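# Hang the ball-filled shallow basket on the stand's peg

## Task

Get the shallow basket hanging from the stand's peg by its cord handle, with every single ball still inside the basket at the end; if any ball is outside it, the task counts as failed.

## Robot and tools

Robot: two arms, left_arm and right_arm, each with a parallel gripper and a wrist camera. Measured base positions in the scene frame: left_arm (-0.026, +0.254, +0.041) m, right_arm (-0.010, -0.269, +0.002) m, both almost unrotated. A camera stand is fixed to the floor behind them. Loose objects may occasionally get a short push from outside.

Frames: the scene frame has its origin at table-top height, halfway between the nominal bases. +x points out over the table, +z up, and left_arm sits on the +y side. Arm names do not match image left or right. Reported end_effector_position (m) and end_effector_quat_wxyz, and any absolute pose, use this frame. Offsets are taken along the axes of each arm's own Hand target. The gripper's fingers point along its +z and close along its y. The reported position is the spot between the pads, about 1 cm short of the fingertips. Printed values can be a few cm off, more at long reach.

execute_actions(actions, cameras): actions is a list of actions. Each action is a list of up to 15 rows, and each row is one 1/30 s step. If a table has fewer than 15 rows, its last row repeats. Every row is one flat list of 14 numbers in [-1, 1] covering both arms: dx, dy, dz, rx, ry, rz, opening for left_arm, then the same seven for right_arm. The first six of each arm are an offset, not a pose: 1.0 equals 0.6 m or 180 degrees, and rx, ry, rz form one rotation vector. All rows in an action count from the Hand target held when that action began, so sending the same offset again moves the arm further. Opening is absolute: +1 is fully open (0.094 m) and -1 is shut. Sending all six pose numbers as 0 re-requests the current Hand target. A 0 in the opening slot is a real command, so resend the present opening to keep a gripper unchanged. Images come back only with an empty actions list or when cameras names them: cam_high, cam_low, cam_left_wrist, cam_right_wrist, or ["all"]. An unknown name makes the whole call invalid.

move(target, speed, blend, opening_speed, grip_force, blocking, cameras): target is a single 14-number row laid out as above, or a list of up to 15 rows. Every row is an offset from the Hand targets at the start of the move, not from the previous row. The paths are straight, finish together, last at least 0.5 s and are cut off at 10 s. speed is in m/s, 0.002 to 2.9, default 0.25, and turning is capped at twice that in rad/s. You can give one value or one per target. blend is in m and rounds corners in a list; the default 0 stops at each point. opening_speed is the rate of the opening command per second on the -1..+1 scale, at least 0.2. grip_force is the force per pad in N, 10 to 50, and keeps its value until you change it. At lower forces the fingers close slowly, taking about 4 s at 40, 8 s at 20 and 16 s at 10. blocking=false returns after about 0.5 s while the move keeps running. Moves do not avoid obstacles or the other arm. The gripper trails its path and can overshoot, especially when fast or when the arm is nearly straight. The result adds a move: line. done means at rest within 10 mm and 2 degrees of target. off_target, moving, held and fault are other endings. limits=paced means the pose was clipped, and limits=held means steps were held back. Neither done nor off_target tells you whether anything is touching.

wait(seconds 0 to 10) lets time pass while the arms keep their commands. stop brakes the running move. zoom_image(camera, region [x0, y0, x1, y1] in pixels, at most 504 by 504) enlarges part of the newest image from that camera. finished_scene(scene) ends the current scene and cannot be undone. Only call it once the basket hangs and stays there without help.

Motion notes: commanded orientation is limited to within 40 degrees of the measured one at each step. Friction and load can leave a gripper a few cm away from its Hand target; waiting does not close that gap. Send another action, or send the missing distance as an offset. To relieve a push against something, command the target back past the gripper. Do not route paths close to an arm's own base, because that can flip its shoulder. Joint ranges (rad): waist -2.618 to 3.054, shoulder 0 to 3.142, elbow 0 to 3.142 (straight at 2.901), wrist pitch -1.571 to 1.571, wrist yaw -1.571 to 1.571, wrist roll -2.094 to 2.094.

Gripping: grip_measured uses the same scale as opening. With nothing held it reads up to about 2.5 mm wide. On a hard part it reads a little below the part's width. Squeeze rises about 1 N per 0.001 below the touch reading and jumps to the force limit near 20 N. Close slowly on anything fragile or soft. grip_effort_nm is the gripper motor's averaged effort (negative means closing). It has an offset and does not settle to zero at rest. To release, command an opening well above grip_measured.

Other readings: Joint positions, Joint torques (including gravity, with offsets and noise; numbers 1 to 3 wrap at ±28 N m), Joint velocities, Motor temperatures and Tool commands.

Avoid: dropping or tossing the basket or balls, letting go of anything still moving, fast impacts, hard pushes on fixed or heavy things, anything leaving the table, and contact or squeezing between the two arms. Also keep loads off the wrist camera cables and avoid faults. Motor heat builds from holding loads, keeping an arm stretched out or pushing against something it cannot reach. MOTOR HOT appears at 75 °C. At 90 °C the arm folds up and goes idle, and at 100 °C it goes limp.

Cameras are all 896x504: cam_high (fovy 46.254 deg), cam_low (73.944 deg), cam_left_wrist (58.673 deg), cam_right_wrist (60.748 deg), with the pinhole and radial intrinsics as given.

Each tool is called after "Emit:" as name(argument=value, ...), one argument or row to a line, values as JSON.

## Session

Emit:
execute_actions(
  actions=[],
)

Emit:
zoom_image(
  camera="cam_high",
  region=[340, 200, 660, 430],
)

Scene clock: 0.00 s.
left_arm: end_effector_position=(+0.3677, +0.2233, +0.1646) grip_measured=+1.000 grip_effort_nm=n/a end_effector_quat_wxyz=(+0.621, +0.036, +0.783, +0.010) | right_arm: end_effector_position=(+0.3807, -0.2765, +0.1104) grip_measured=+1.000 grip_effort_nm=n/a end_effector_quat_wxyz=(+0.570, +0.057, +0.819, -0.027)
Joint positions: left_arm=[-0.117 1.486 0.327 0.928 -0.087 0.043 0.094] | right_arm=[0.001 1.436 0.379 0.697 0.157 0.081 0.094]
Joint velocities: within noise
Joint torques (N m): no reading
Motor temperatures (°C): left_arm=[23 29 40 30 26 26 28] | right_arm=[24 27 31 29 23 24 25]
Heat: left arm: 40 °C; right arm: 31 °C.
Hand target: left_arm +0.3677, +0.2234, +0.1639; +0.619, +0.036, +0.785, +0.011 | right_arm +0.3802, -0.2767, +0.1093; +0.567, +0.057, +0.821, -0.028
Tool commands: left_gripper/opening=+1.0 right_gripper/opening=+1.0

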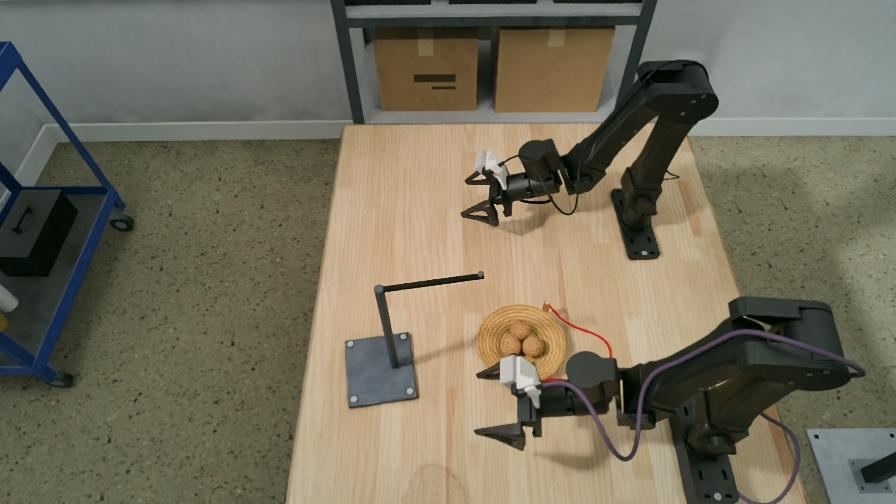

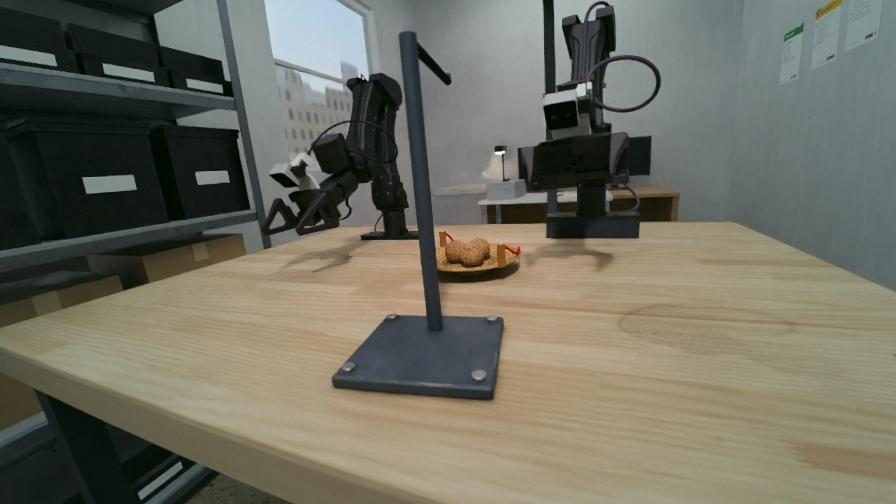

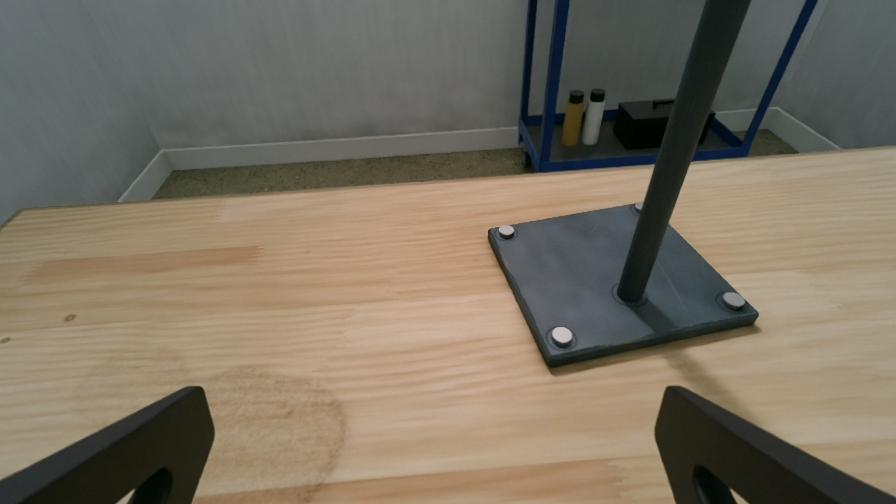

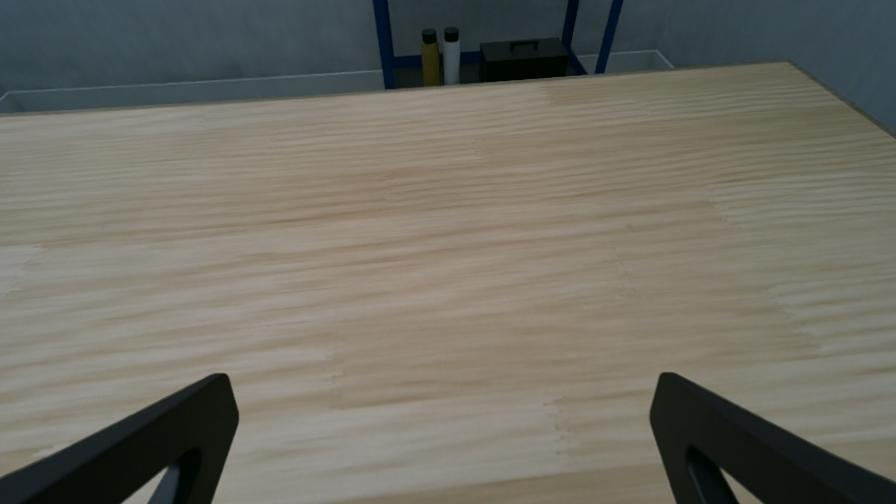

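Scaled by 1.575 from the camera's 896x504 image, which has a finer 1280x720 frame.

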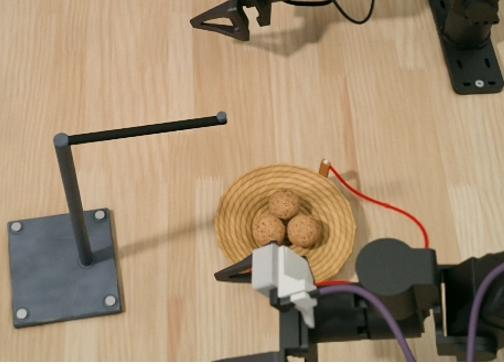

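Emit:
move(
  target=[
    [-0.0647,-0.1723,-0.1762,0.1726,0.3966,0.1866,-0.3,0,0,0,0,0,0,1],
    [0.016,-0.4257,-0.2213,0.4506,0.2195,0.553,-0.3,0,0,0,0,0,0,1],
  ],
  speed=0.3,
  blend=[0.05,0],
  cameras=["cam_high","cam_low","cam_left_wrist"],
)

Emit:
zoom_image(
  camera="cam_high",
  region=[440, 250, 660, 410],
)

Scene clock: 124.03 s.
left_arm: end_effector_position=(+0.2216, -0.0185, +0.1747) grip_measured=-0.297 grip_effort_nm=-0.17 end_effector_quat_wxyz=(-0.003, +0.888, +0.460, +0.004) | right_arm: end_effector_position=(+0.3807, -0.2765, +0.1104) grip_measured=+1.000 grip_effort_nm=0.02 end_effector_quat_wxyz=(+0.570, +0.057, +0.819, -0.027)
Joint positions: left_arm=[-0.838 1.948 1.789 -1.415 -0.009 1.345 0.033] | right_arm=[0.001 1.436 0.379 0.697 0.157 0.081 0.094]
Joint torques (N m): left_arm=[-0.16 -8.12 8.51 0.31 0.12 0.06] | right_arm=[0.06 -5.76 6.32 1.47 0.05 -0.02]
Motor temperatures (°C): left_arm=[23 30 42 35 26 26 28] | right_arm=[24 28 33 34 23 24 25]
Heat: left arm: 42 °C; right arm: 34 °C.
Hand target: left_arm +0.2254, -0.0269, +0.1699; +0.000, +0.891, +0.453, +0.000 | right_arm +0.3802, -0.2767, +0.1093; +0.567, +0.057, +0.821, -0.028
Off the commanded pose: left_arm 0.010 m, 1 deg | right_arm 0.001 m, 0 deg.
move: done
Images, in order (width x height): cam_high 896x504, cam_low 896x504, cam_left_wrist 896x504.

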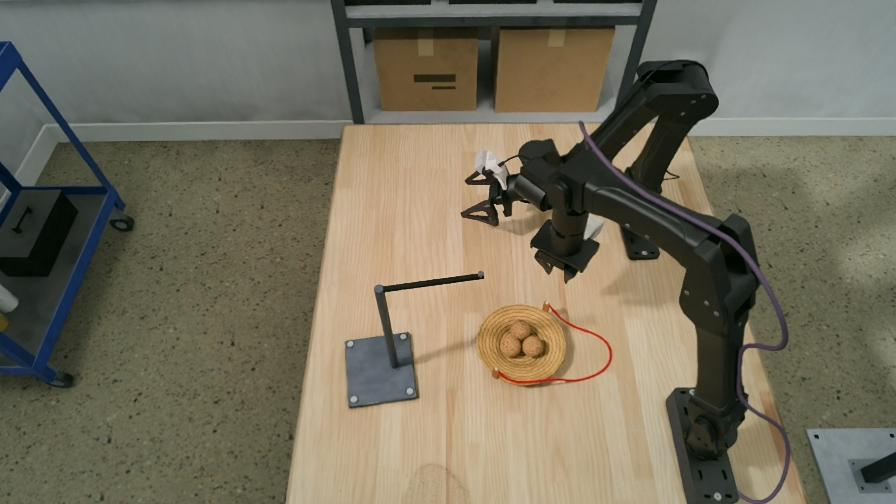

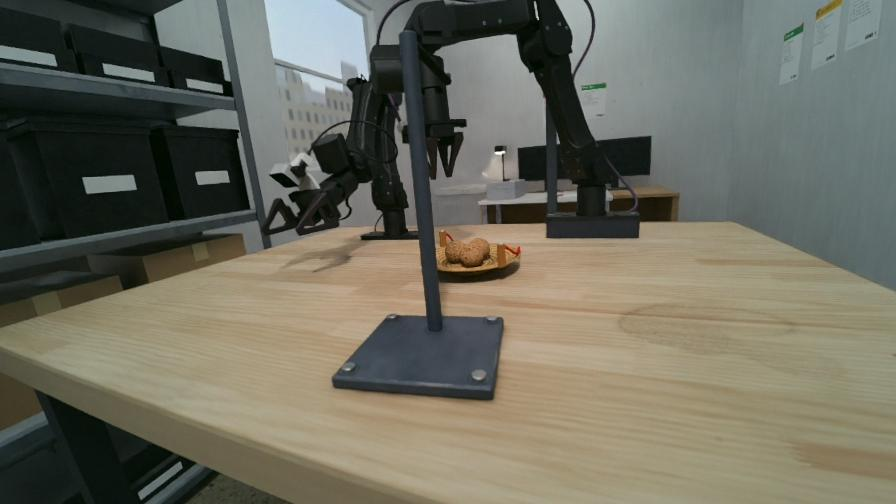

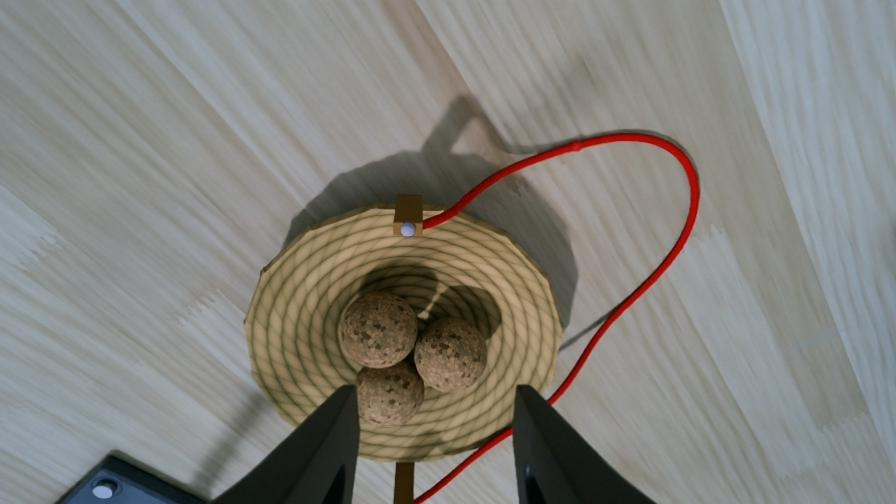

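Scaled by 2.291 from the camera's 896x504 image, which has a finer 1280x720 frame.

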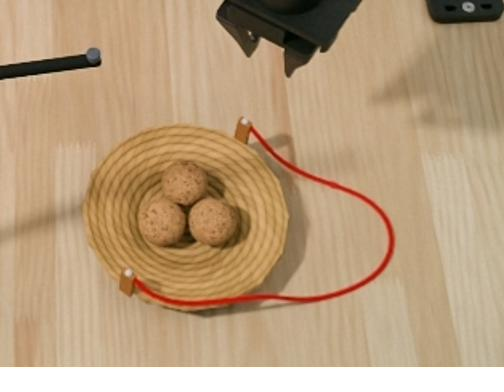

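Emit:
move(
  target=[0.0657,-0.2183,0.175,0,0,0.133,-0.2,0,0,0,0,0,0,1],
  speed=0.15,
  cameras=["cam_high","cam_left_wrist"],
)

Scene clock: 231.57 s.
left_arm: end_effector_position=(+0.1423, +0.0823, +0.0627) grip_measured=-0.203 grip_effort_nm=0.12 end_effector_quat_wxyz=(-0.013, +0.965, +0.261, -0.002) | right_arm: end_effector_position=(+0.3807, -0.2765, +0.1104) grip_measured=+1.000 grip_effort_nm=0.02 end_effector_quat_wxyz=(+0.570, +0.057, +0.819, -0.027)
Joint positions: left_arm=[-0.805 1.567 0.874 -0.902 -0.009 1.807 0.037] | right_arm=[0.001 1.436 0.379 0.697 0.157 0.081 0.094]
Joint torques (N m): left_arm=[0.64 -8.65 4.74 0.25 0.12 0.1] | right_arm=[0.05 -5.76 6.31 1.46 0.05 -0.02]
Heat: left arm: 44 °C; right arm: 35 °C.
Hand target: left_arm +0.1426, +0.0821, +0.0650; +0.000, +0.966, +0.259, +0.000 | right_arm +0.3802, -0.2767, +0.1093; +0.567, +0.057, +0.821, -0.028
Off the commanded pose: left_arm 0.002 m, 1 deg | right_arm 0.001 m, 0 deg.
move: done
Images, in order (width x height): cam_high 896x504, cam_left_wrist 896x504.

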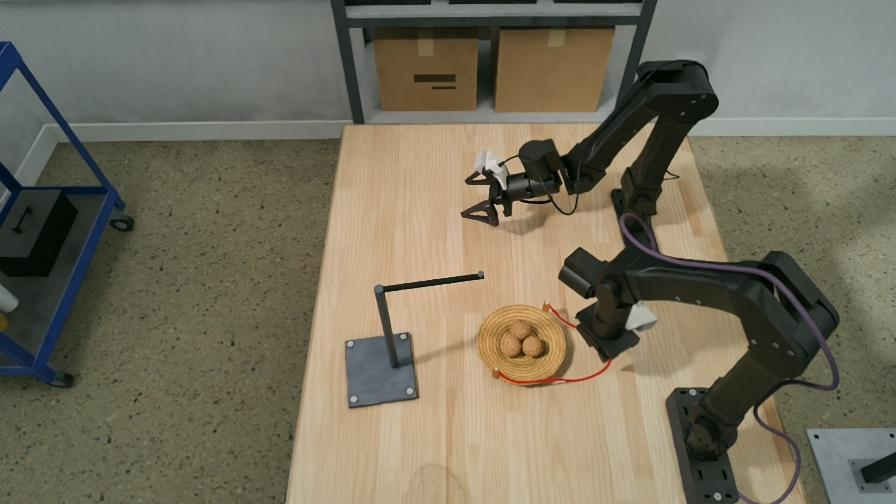

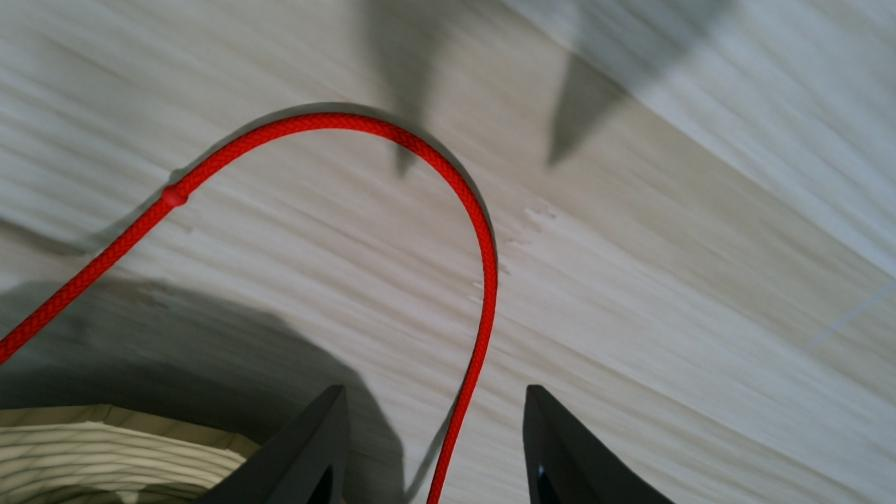

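Emit:
move(
  target=[0.005,-0.0215,0.055,0,0,0,-0.2,0,0,0,0,0,0,1],
  speed=0.08,
  cameras=["cam_left_wrist"],
)

Scene clock: 247.07 s.
left_arm: end_effector_position=(+0.1406, +0.0930, +0.0354) grip_measured=-0.203 grip_effort_nm=0.12 end_effector_quat_wxyz=(-0.001, +0.965, +0.261, +0.005) | right_arm: end_effector_position=(+0.3807, -0.2765, +0.1104) grip_measured=+1.000 grip_effort_nm=0.02 end_effector_quat_wxyz=(+0.570, +0.057, +0.819, -0.027)
Joint positions: left_arm=[-0.777 1.567 0.75 -0.751 -0.009 1.834 0.037] | right_arm=[0.001 1.436 0.379 0.697 0.157 0.081 0.094]
Joint torques (N m): left_arm=[0.61 -5.65 4.42 0.32 0.12 0.12] | right_arm=[0.06 -5.75 6.34 1.47 0.04 -0.02]
Heat: left arm: 43 °C; right arm: 35 °C.
Hand target: left_arm +0.1387, +0.0948, +0.0320; +0.000, +0.966, +0.259, +0.000 | right_arm +0.3802, -0.2767, +0.1093; +0.567, +0.057, +0.821, -0.028
Off the commanded pose: left_arm 0.004 m, 1 deg | right_arm 0.001 m, 0 deg.
move: done
Images, in order (width x height): cam_left_wrist 896x504.

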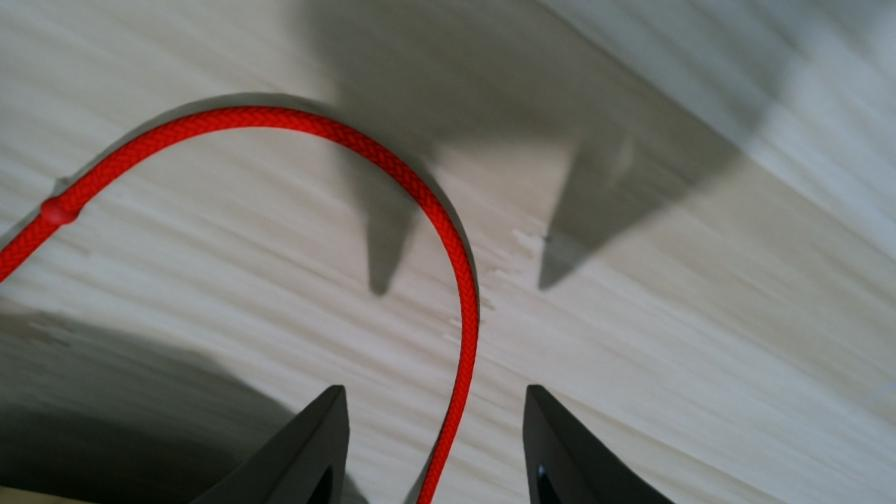

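Emit:
move(
  target=[-0.0167,-0.0097,0.026,0,0,0,-0.2,0,0,0,0,0,0,1],
  speed=0.06,
  cameras=["cam_left_wrist"],
)

Scene clock: 259.80 s.
left_arm: end_effector_position=(+0.1326, +0.0940, +0.0221) grip_measured=-0.203 grip_effort_nm=0.12 end_effector_quat_wxyz=(+0.004, +0.966, +0.259, +0.008) | right_arm: end_effector_position=(+0.3807, -0.2765, +0.1104) grip_measured=+1.000 grip_effort_nm=0.02 end_effector_quat_wxyz=(+0.570, +0.057, +0.819, -0.027)
Joint positions: left_arm=[-0.8 1.567 0.686 -0.675 -0.009 1.816 0.037] | right_arm=[0.001 1.436 0.379 0.697 0.157 0.081 0.094]
Joint torques (N m): left_arm=[-0.5 -4.44 4.18 0.32 0.12 -0.05] | right_arm=[0.06 -5.75 6.32 1.46 0.05 -0.02]
Heat: left arm: 41 °C; right arm: 35 °C.
Hand target: left_arm +0.1272, +0.0948, +0.0164; +0.000, +0.966, +0.259, +0.000 | right_arm +0.3802, -0.2767, +0.1093; +0.567, +0.057, +0.821, -0.028
Off the commanded pose: left_arm 0.008 m, 1 deg | right_arm 0.001 m, 0 deg.
move: done
Images, in order (width x height): cam_left_wrist 896x504.

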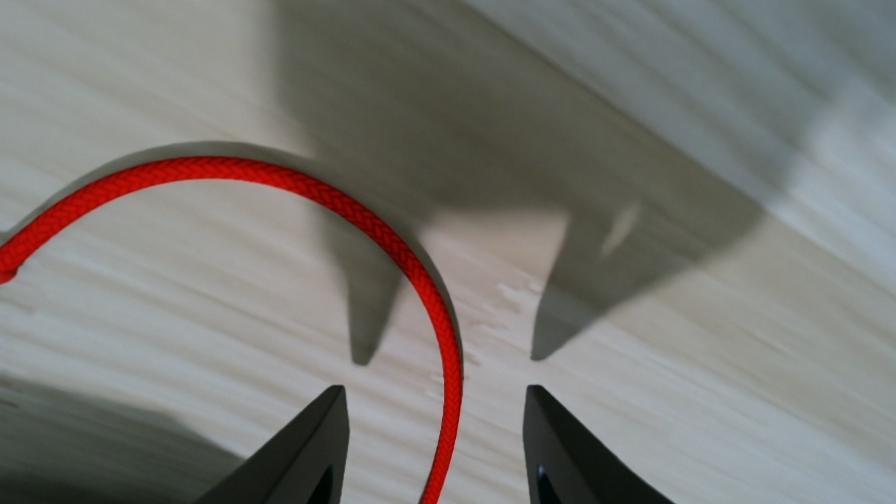

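Emit:
move(
  target=[0.002,-0.004,0.019,0,0,0,-0.2,0,0,0,0,0,0,1],
  speed=0.04,
  cameras=["cam_left_wrist"],
)

Scene clock: 265.67 s.
left_arm: end_effector_position=(+0.1320, +0.0946, +0.0118) grip_measured=-0.203 grip_effort_nm=0.12 end_effector_quat_wxyz=(+0.007, +0.966, +0.259, +0.009) | right_arm: end_effector_position=(+0.3807, -0.2765, +0.1104) grip_measured=+1.000 grip_effort_nm=0.02 end_effector_quat_wxyz=(+0.570, +0.057, +0.819, -0.027)
Joint positions: left_arm=[-0.8 1.589 0.656 -0.618 -0.009 1.816 0.037] | right_arm=[0.001 1.436 0.379 0.697 0.157 0.081 0.094]
Joint torques (N m): left_arm=[0.12 -3.96 4 0.37 0.12 0.01] | right_arm=[0.05 -5.75 6.31 1.48 0.04 -0.02]
Heat: left arm: 41 °C; right arm: 35 °C.
Hand target: left_arm +0.1271, +0.0974, +0.0051; +0.000, +0.966, +0.259, +0.000 | right_arm +0.3802, -0.2767, +0.1093; +0.567, +0.057, +0.821, -0.028
Off the commanded pose: left_arm 0.009 m, 1 deg | right_arm 0.001 m, 0 deg.
move: done
Images, in order (width x height): cam_left_wrist 896x504.

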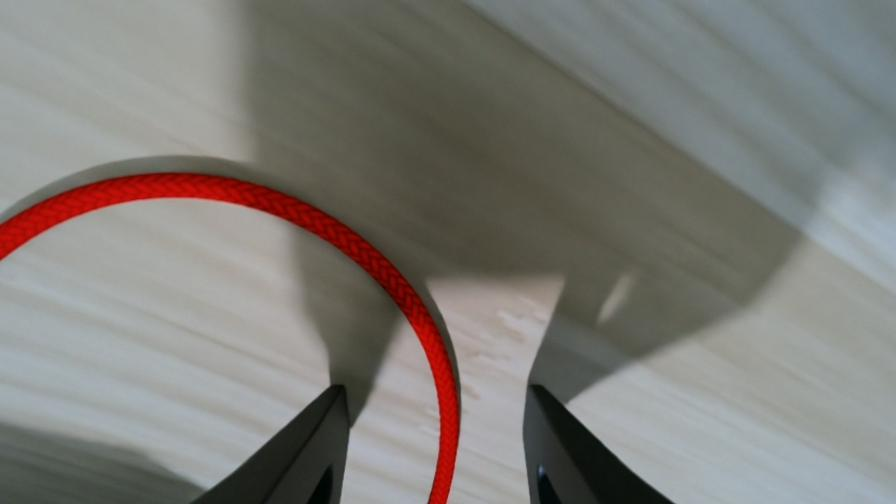

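Emit:
move(
  target=[0,0,0.003,0,0,0,-1,0,0,0,0,0,0,1],
  speed=0.04,
  opening_speed=0.5,
  cameras=["cam_left_wrist"],
)

Scene clock: 271.33 s.
left_arm: end_effector_position=(+0.1335, +0.0931, +0.0119) grip_measured=-0.962 grip_effort_nm=-0.99 end_effector_quat_wxyz=(+0.010, +0.966, +0.259, +0.011) | right_arm: end_effector_position=(+0.3807, -0.2765, +0.1104) grip_measured=+1.000 grip_effort_nm=0.02 end_effector_quat_wxyz=(+0.570, +0.057, +0.819, -0.027)
Joint positions: left_arm=[-0.8 1.589 0.656 -0.609 -0.009 1.816 0.002] | right_arm=[0.001 1.436 0.379 0.697 0.157 0.081 0.094]
Joint torques (N m): left_arm=[0.1 -3.54 3.74 0.4 0.13 0.01] | right_arm=[0.03 -5.75 6.31 1.48 0.04 -0.02]
Heat: left arm: 41 °C; right arm: 36 °C.
Hand target: left_arm +0.1271, +0.0974, +0.0033; +0.000, +0.966, +0.259, +0.000 | right_arm +0.3802, -0.2767, +0.1093; +0.567, +0.057, +0.821, -0.028
Off the commanded pose: left_arm 0.012 m, 2 deg | right_arm 0.001 m, 0 deg.
move: off_target (left_arm)
Images, in order (width x height): cam_left_wrist 896x504.

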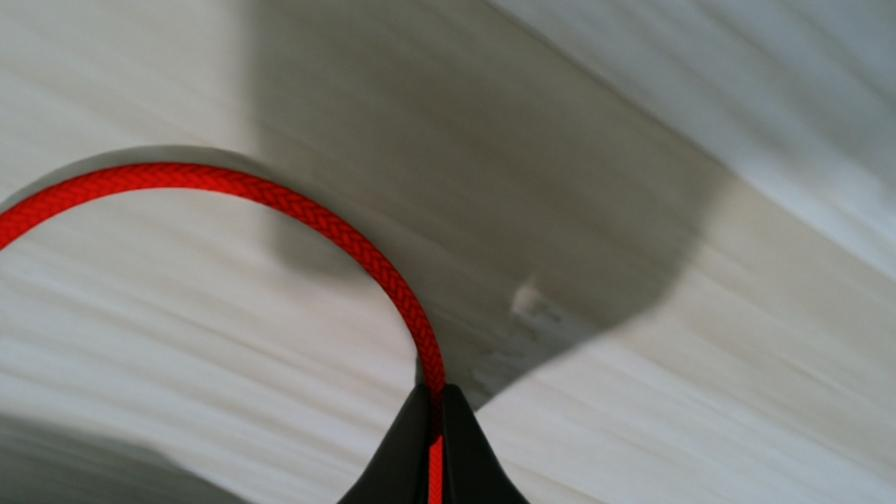

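Emit:
move(
  target=[
    [-0.07,0.0347,-0.0417,0,0,-0.067,-1,0,0,0,0,0,0,1],
    [-0.116,0.131,-0.0417,0,0,-0.194,-1,0,0,0,0,0,0,1],
    [-0.127,0.277,-0.0417,0,0,-0.389,-1,0,0,0,0,0,0,1],
  ],
  speed=0.06,
  blend=[0.03,0.03,0],
  cameras=["cam_high","cam_left_wrist"],
)

Emit:
zoom_image(
  camera="cam_high",
  region=[440, 250, 660, 410],
)

Scene clock: 292.57 s.
left_arm: end_effector_position=(+0.1465, -0.0786, +0.0344) grip_measured=-0.965 grip_effort_nm=-1.05 end_effector_quat_wxyz=(+0.013, +0.652, +0.758, +0.000) | right_arm: end_effector_position=(+0.3807, -0.2765, +0.1104) grip_measured=+1.000 grip_effort_nm=0.02 end_effector_quat_wxyz=(+0.570, +0.057, +0.819, -0.027)
Joint positions: left_arm=[-1.098 2.046 1.357 -0.858 -0.009 0.322 0.002] | right_arm=[0.001 1.436 0.379 0.697 0.157 0.081 0.094]
Joint torques (N m): left_arm=[-0.58 -8.42 7.98 0.06 0.12 -0.08] | right_arm=[0.05 -5.75 6.31 1.48 0.04 -0.01]
Motor temperatures (°C): left_arm=[23 30 42 30 26 26 29] | right_arm=[24 28 33 36 23 24 25]
Heat: left arm: 42 °C; right arm: 36 °C.
Hand target: left_arm +0.1426, -0.0813, +0.0282; +0.000, +0.652, +0.758, +0.000 (not the last commanded pose) | right_arm +0.3802, -0.2767, +0.1093; +0.567, +0.057, +0.821, -0.028
Off the commanded pose: left_arm 0.009 m, 2 deg | right_arm 0.001 m, 0 deg.
move: done (path cut at 10 s); path passed 2 of 3 targets
Images, in order (width x height): cam_high 896x504, cam_left_wrist 896x504.

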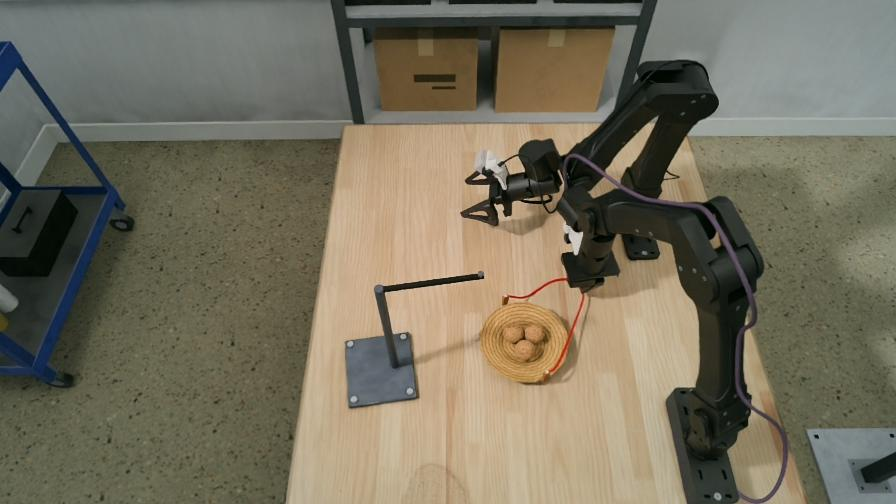

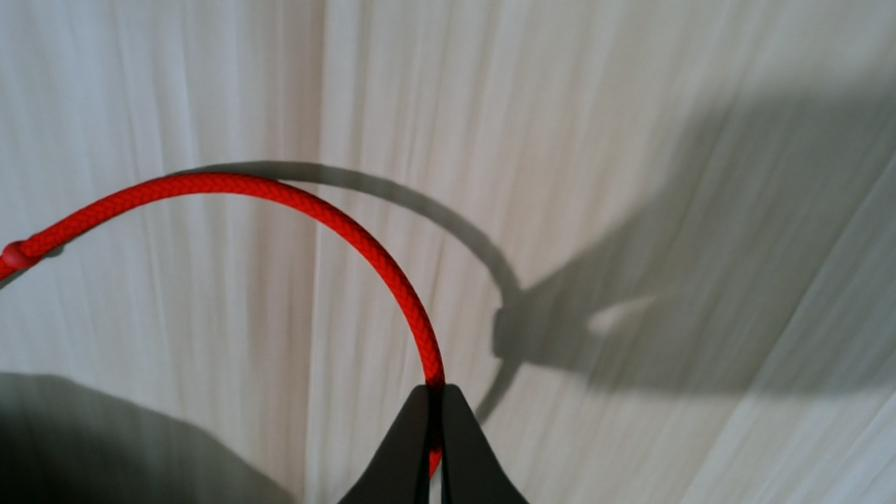

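Scaled by 2.291 from the camera's 896x504 image, which has a finer 1280x720 frame.

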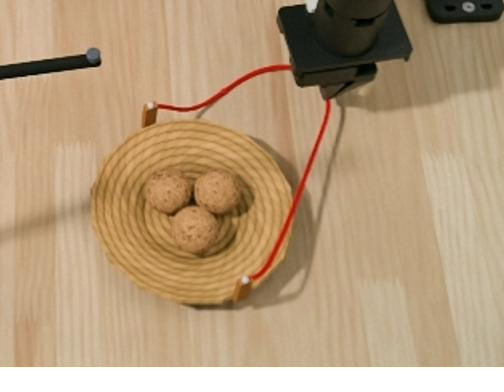

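Emit:
move(
  target=[
    [0.0702,0.1075,-0.17,-0.02,-0.1,-0.05,-1,0,0,0,0,0,0,1],
    [0.1727,0.2435,-0.34,-0.0467,-0.247,-0.1127,-1,0,0,0,0,0,0,1],
  ],
  speed=[0.12,0.1],
  blend=[0.03,0],
  cameras=["cam_high","cam_low","cam_left_wrist"],
)

Emit:
zoom_image(
  camera="cam_low",
  region=[370, 90, 550, 290],
)

Emit:
zoom_image(
  camera="cam_high",
  region=[440, 220, 620, 400],
)

Scene clock: 314.33 s.
left_arm: end_effector_position=(+0.2747, +0.0423, +0.2283) grip_measured=-0.965 grip_effort_nm=-1.06 end_effector_quat_wxyz=(+0.321, +0.458, +0.808, -0.187) | right_arm: end_effector_position=(+0.3807, -0.2765, +0.1104) grip_measured=+1.000 grip_effort_nm=0.02 end_effector_quat_wxyz=(+0.570, +0.057, +0.819, -0.027)
Joint positions: left_arm=[-0.413 1.359 1.107 -0.663 0.418 0.472 0.002] | right_arm=[0.001 1.436 0.379 0.697 0.157 0.081 0.094]
Joint torques (N m): left_arm=[0.47 -8.17 6.12 1.58 0.34 0.11] | right_arm=[0.05 -5.76 6.34 1.47 0.04 -0.02]
Heat: left arm: 43 °C; right arm: 36 °C.
Hand target: left_arm +0.2717, +0.0429, +0.2323; +0.331, +0.462, +0.800, -0.191 | right_arm +0.3802, -0.2767, +0.1093; +0.567, +0.057, +0.821, -0.028
Off the commanded pose: left_arm 0.005 m, 2 deg | right_arm 0.001 m, 0 deg.
move: done
Images, in order (width x height): cam_high 896x504, cam_low 896x504, cam_left_wrist 896x504.

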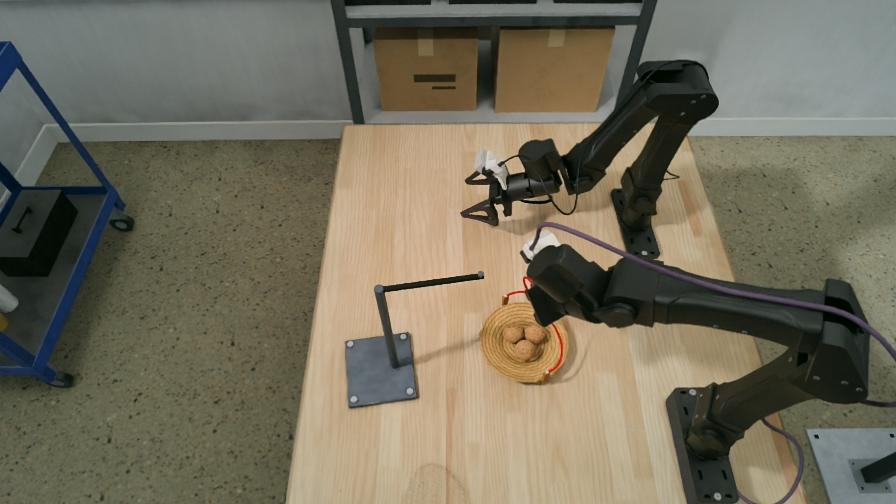

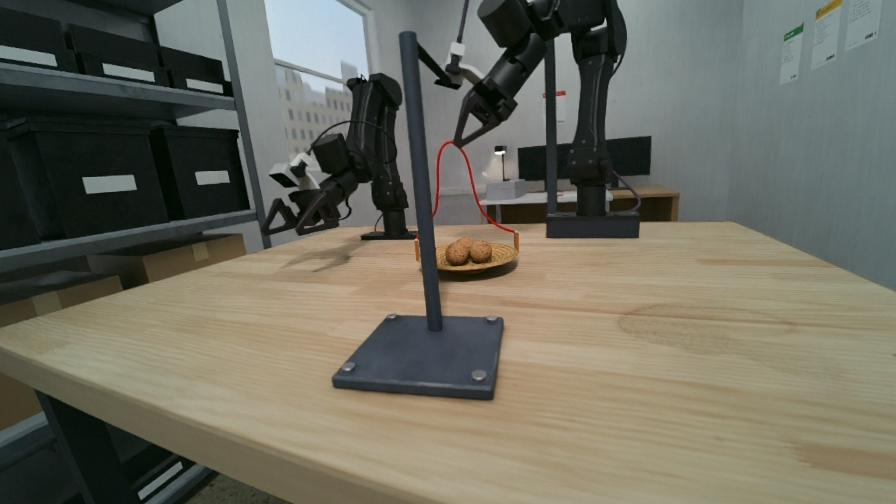

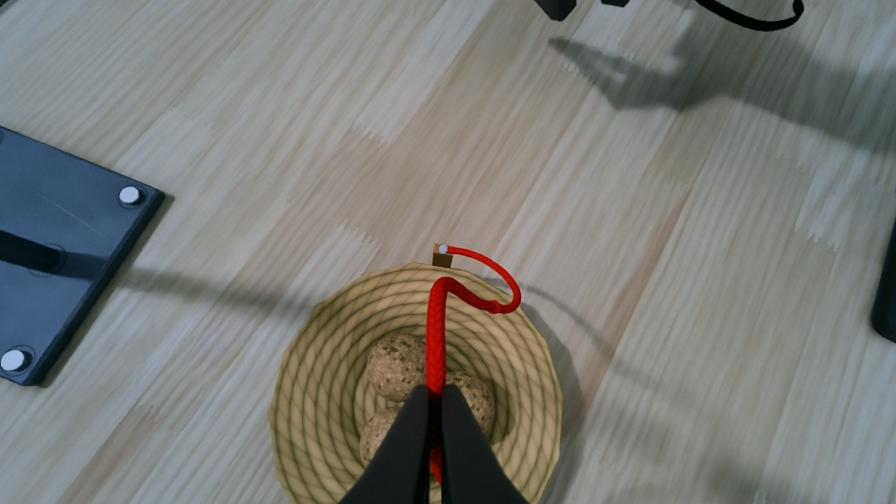

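Scaled by 2.520 from the camera's 896x504 image, which has a finer 1280x720 frame.

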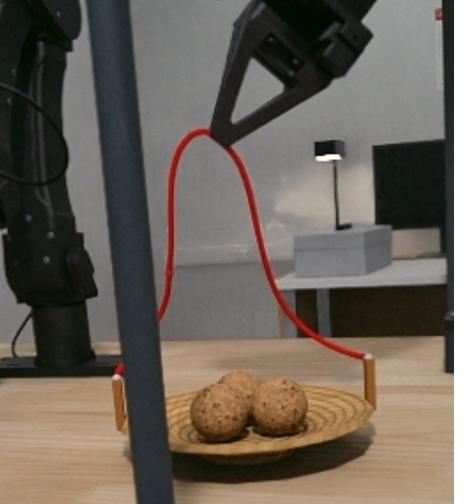

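Scaled by 2.800 from the camera's 896x504 image, which has a finer 1280x720 frame.

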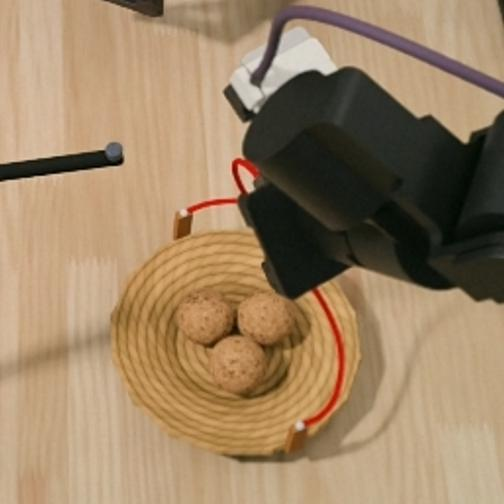

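Emit:
move(
  target=[-0.0323,0.0052,-0.05,0,0,0,-1,0,0,0,0,0,0,1],
  speed=0.06,
  cameras=["cam_high","cam_low"],
)

Emit:
zoom_image(
  camera="cam_low",
  region=[370, 90, 550, 290],
)

Emit:
zoom_image(
  camera="cam_high",
  region=[440, 220, 620, 400],
)

Scene clock: 336.77 s.
left_arm: end_effector_position=(+0.2733, +0.0499, +0.2529) grip_measured=-0.965 grip_effort_nm=-1.06 end_effector_quat_wxyz=(+0.320, +0.458, +0.808, -0.188) | right_arm: end_effector_position=(+0.3807, -0.2765, +0.1104) grip_measured=+1.000 grip_effort_nm=0.02 end_effector_quat_wxyz=(+0.570, +0.057, +0.819, -0.027)
Joint positions: left_arm=[-0.387 1.35 1.2 -0.776 0.436 0.495 0.002] | right_arm=[0.001 1.436 0.379 0.697 0.157 0.081 0.094]
Joint torques (N m): left_arm=[0.61 -7.65 9.61 1.14 0.38 0.1] | right_arm=[0.03 -5.74 6.3 1.48 0.05 -0.02]
Heat: left arm: 42 °C; right arm: 36 °C.
Hand target: left_arm +0.2707, +0.0510, +0.2671; +0.331, +0.462, +0.800, -0.191 | right_arm +0.3802, -0.2767, +0.1093; +0.567, +0.057, +0.821, -0.028
Off the commanded pose: left_arm 0.015 m, 2 deg | right_arm 0.001 m, 0 deg.
move: off_target (left_arm)
Images, in order (width x height): cam_high 896x504, cam_low 896x504.

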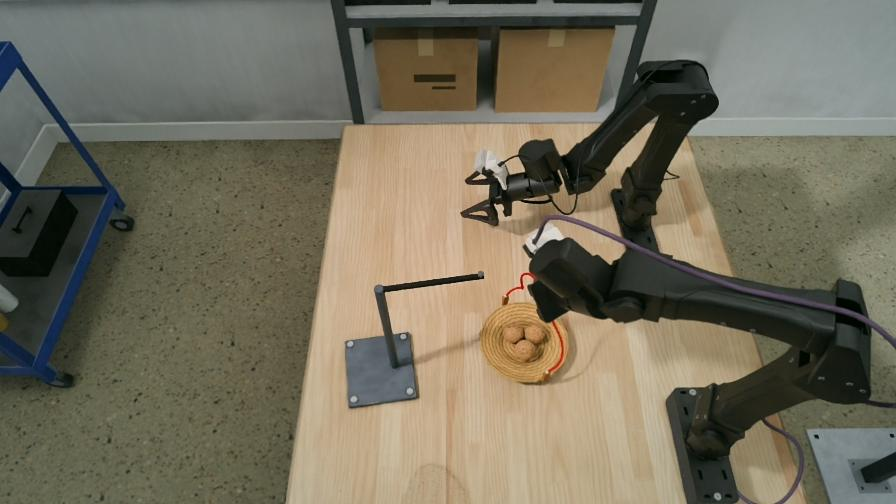

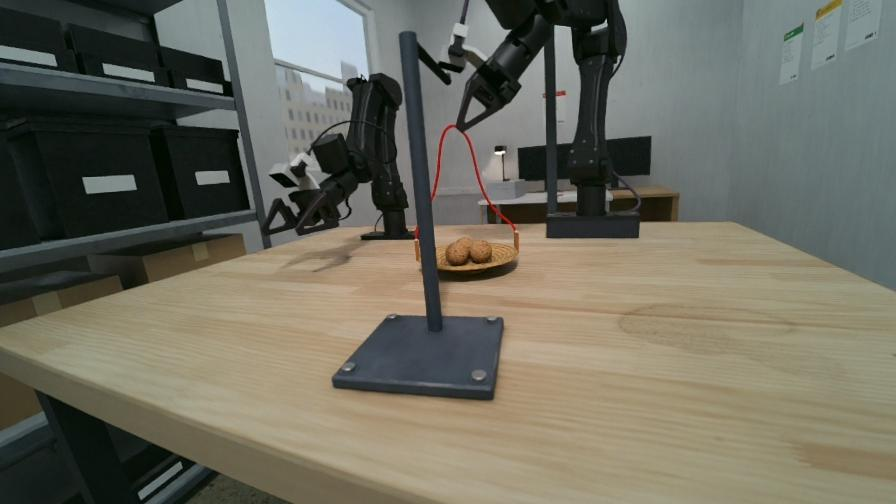

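Scaled by 2.520 from the camera's 896x504 image, which has a finer 1280x720 frame.

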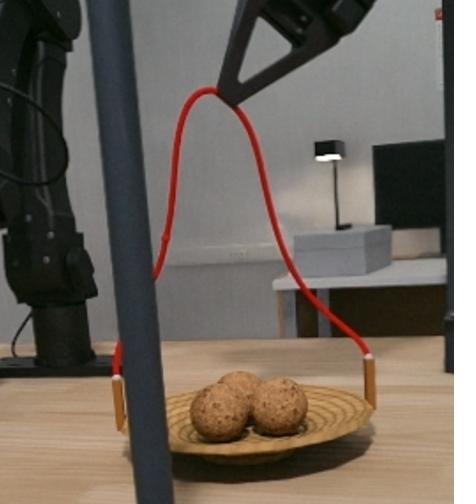

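Scaled by 2.800 from the camera's 896x504 image, which has a finer 1280x720 frame.

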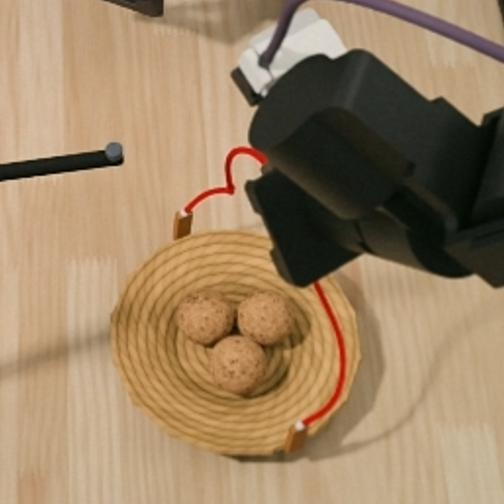

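Emit:
move(
  target=[-0.0295,0,-0.0295,0,0,0,-1,0,0,0,0,0,0,1],
  speed=0.05,
  cameras=["cam_high","cam_low"],
)

Emit:
zoom_image(
  camera="cam_low",
  region=[370, 70, 550, 290],
)

Emit:
zoom_image(
  camera="cam_high",
  region=[440, 220, 620, 400],
)

Scene clock: 342.20 s.
left_arm: end_effector_position=(+0.2708, +0.0509, +0.2800) grip_measured=-0.965 grip_effort_nm=-1.06 end_effector_quat_wxyz=(+0.323, +0.458, +0.807, -0.188) | right_arm: end_effector_position=(+0.3807, -0.2765, +0.1104) grip_measured=+1.000 grip_effort_nm=0.02 end_effector_quat_wxyz=(+0.570, +0.057, +0.819, -0.027)
Joint positions: left_arm=[-0.387 1.35 1.305 -0.875 0.436 0.496 0.002] | right_arm=[0.001 1.436 0.379 0.697 0.157 0.081 0.094]
Joint torques (N m): left_arm=[0.64 -5.83 10.28 1.18 0.38 0.11] | right_arm=[0.05 -5.78 6.31 1.47 0.05 -0.01]
Heat: left arm: 43 °C; right arm: 36 °C.
Hand target: left_arm +0.2707, +0.0510, +0.2921; +0.331, +0.462, +0.800, -0.191 | right_arm +0.3802, -0.2767, +0.1093; +0.567, +0.057, +0.821, -0.028
Off the commanded pose: left_arm 0.012 m, 1 deg | right_arm 0.001 m, 0 deg.
move: off_target (left_arm)
Images, in order (width x height): cam_high 896x504, cam_low 896x504.

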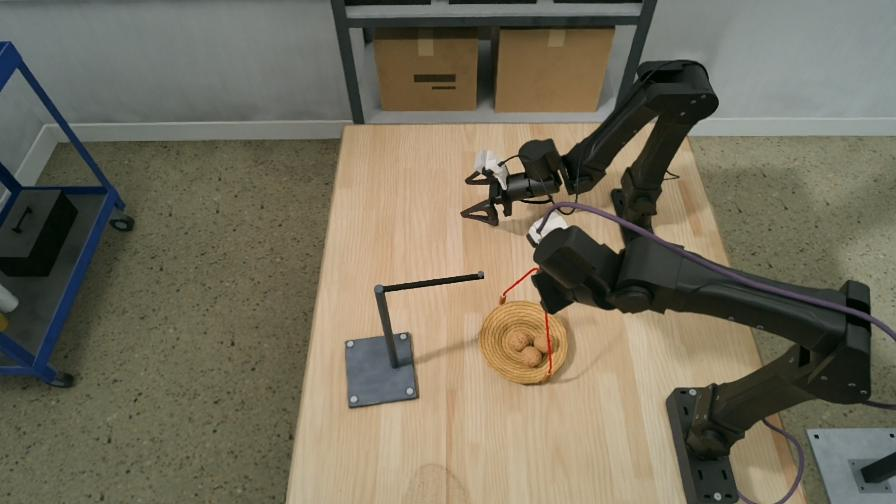

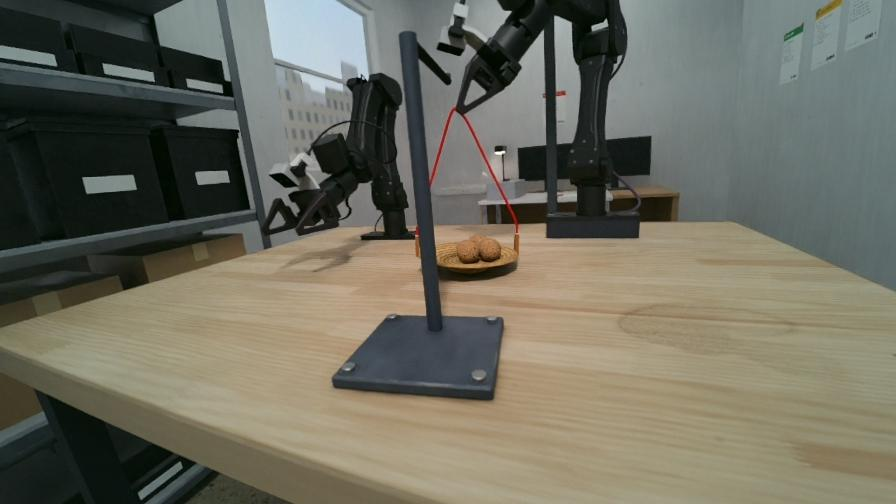

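Scaled by 2.291 from the camera's 896x504 image, which has a finer 1280x720 frame.

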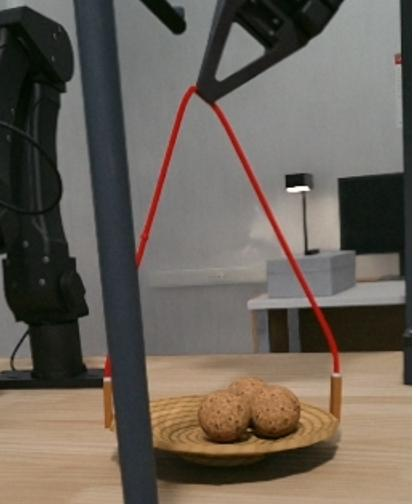

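Scaled by 2.800 from the camera's 896x504 image, which has a finer 1280x720 frame.

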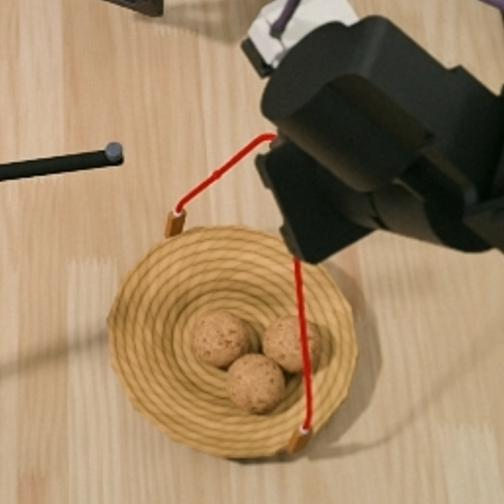

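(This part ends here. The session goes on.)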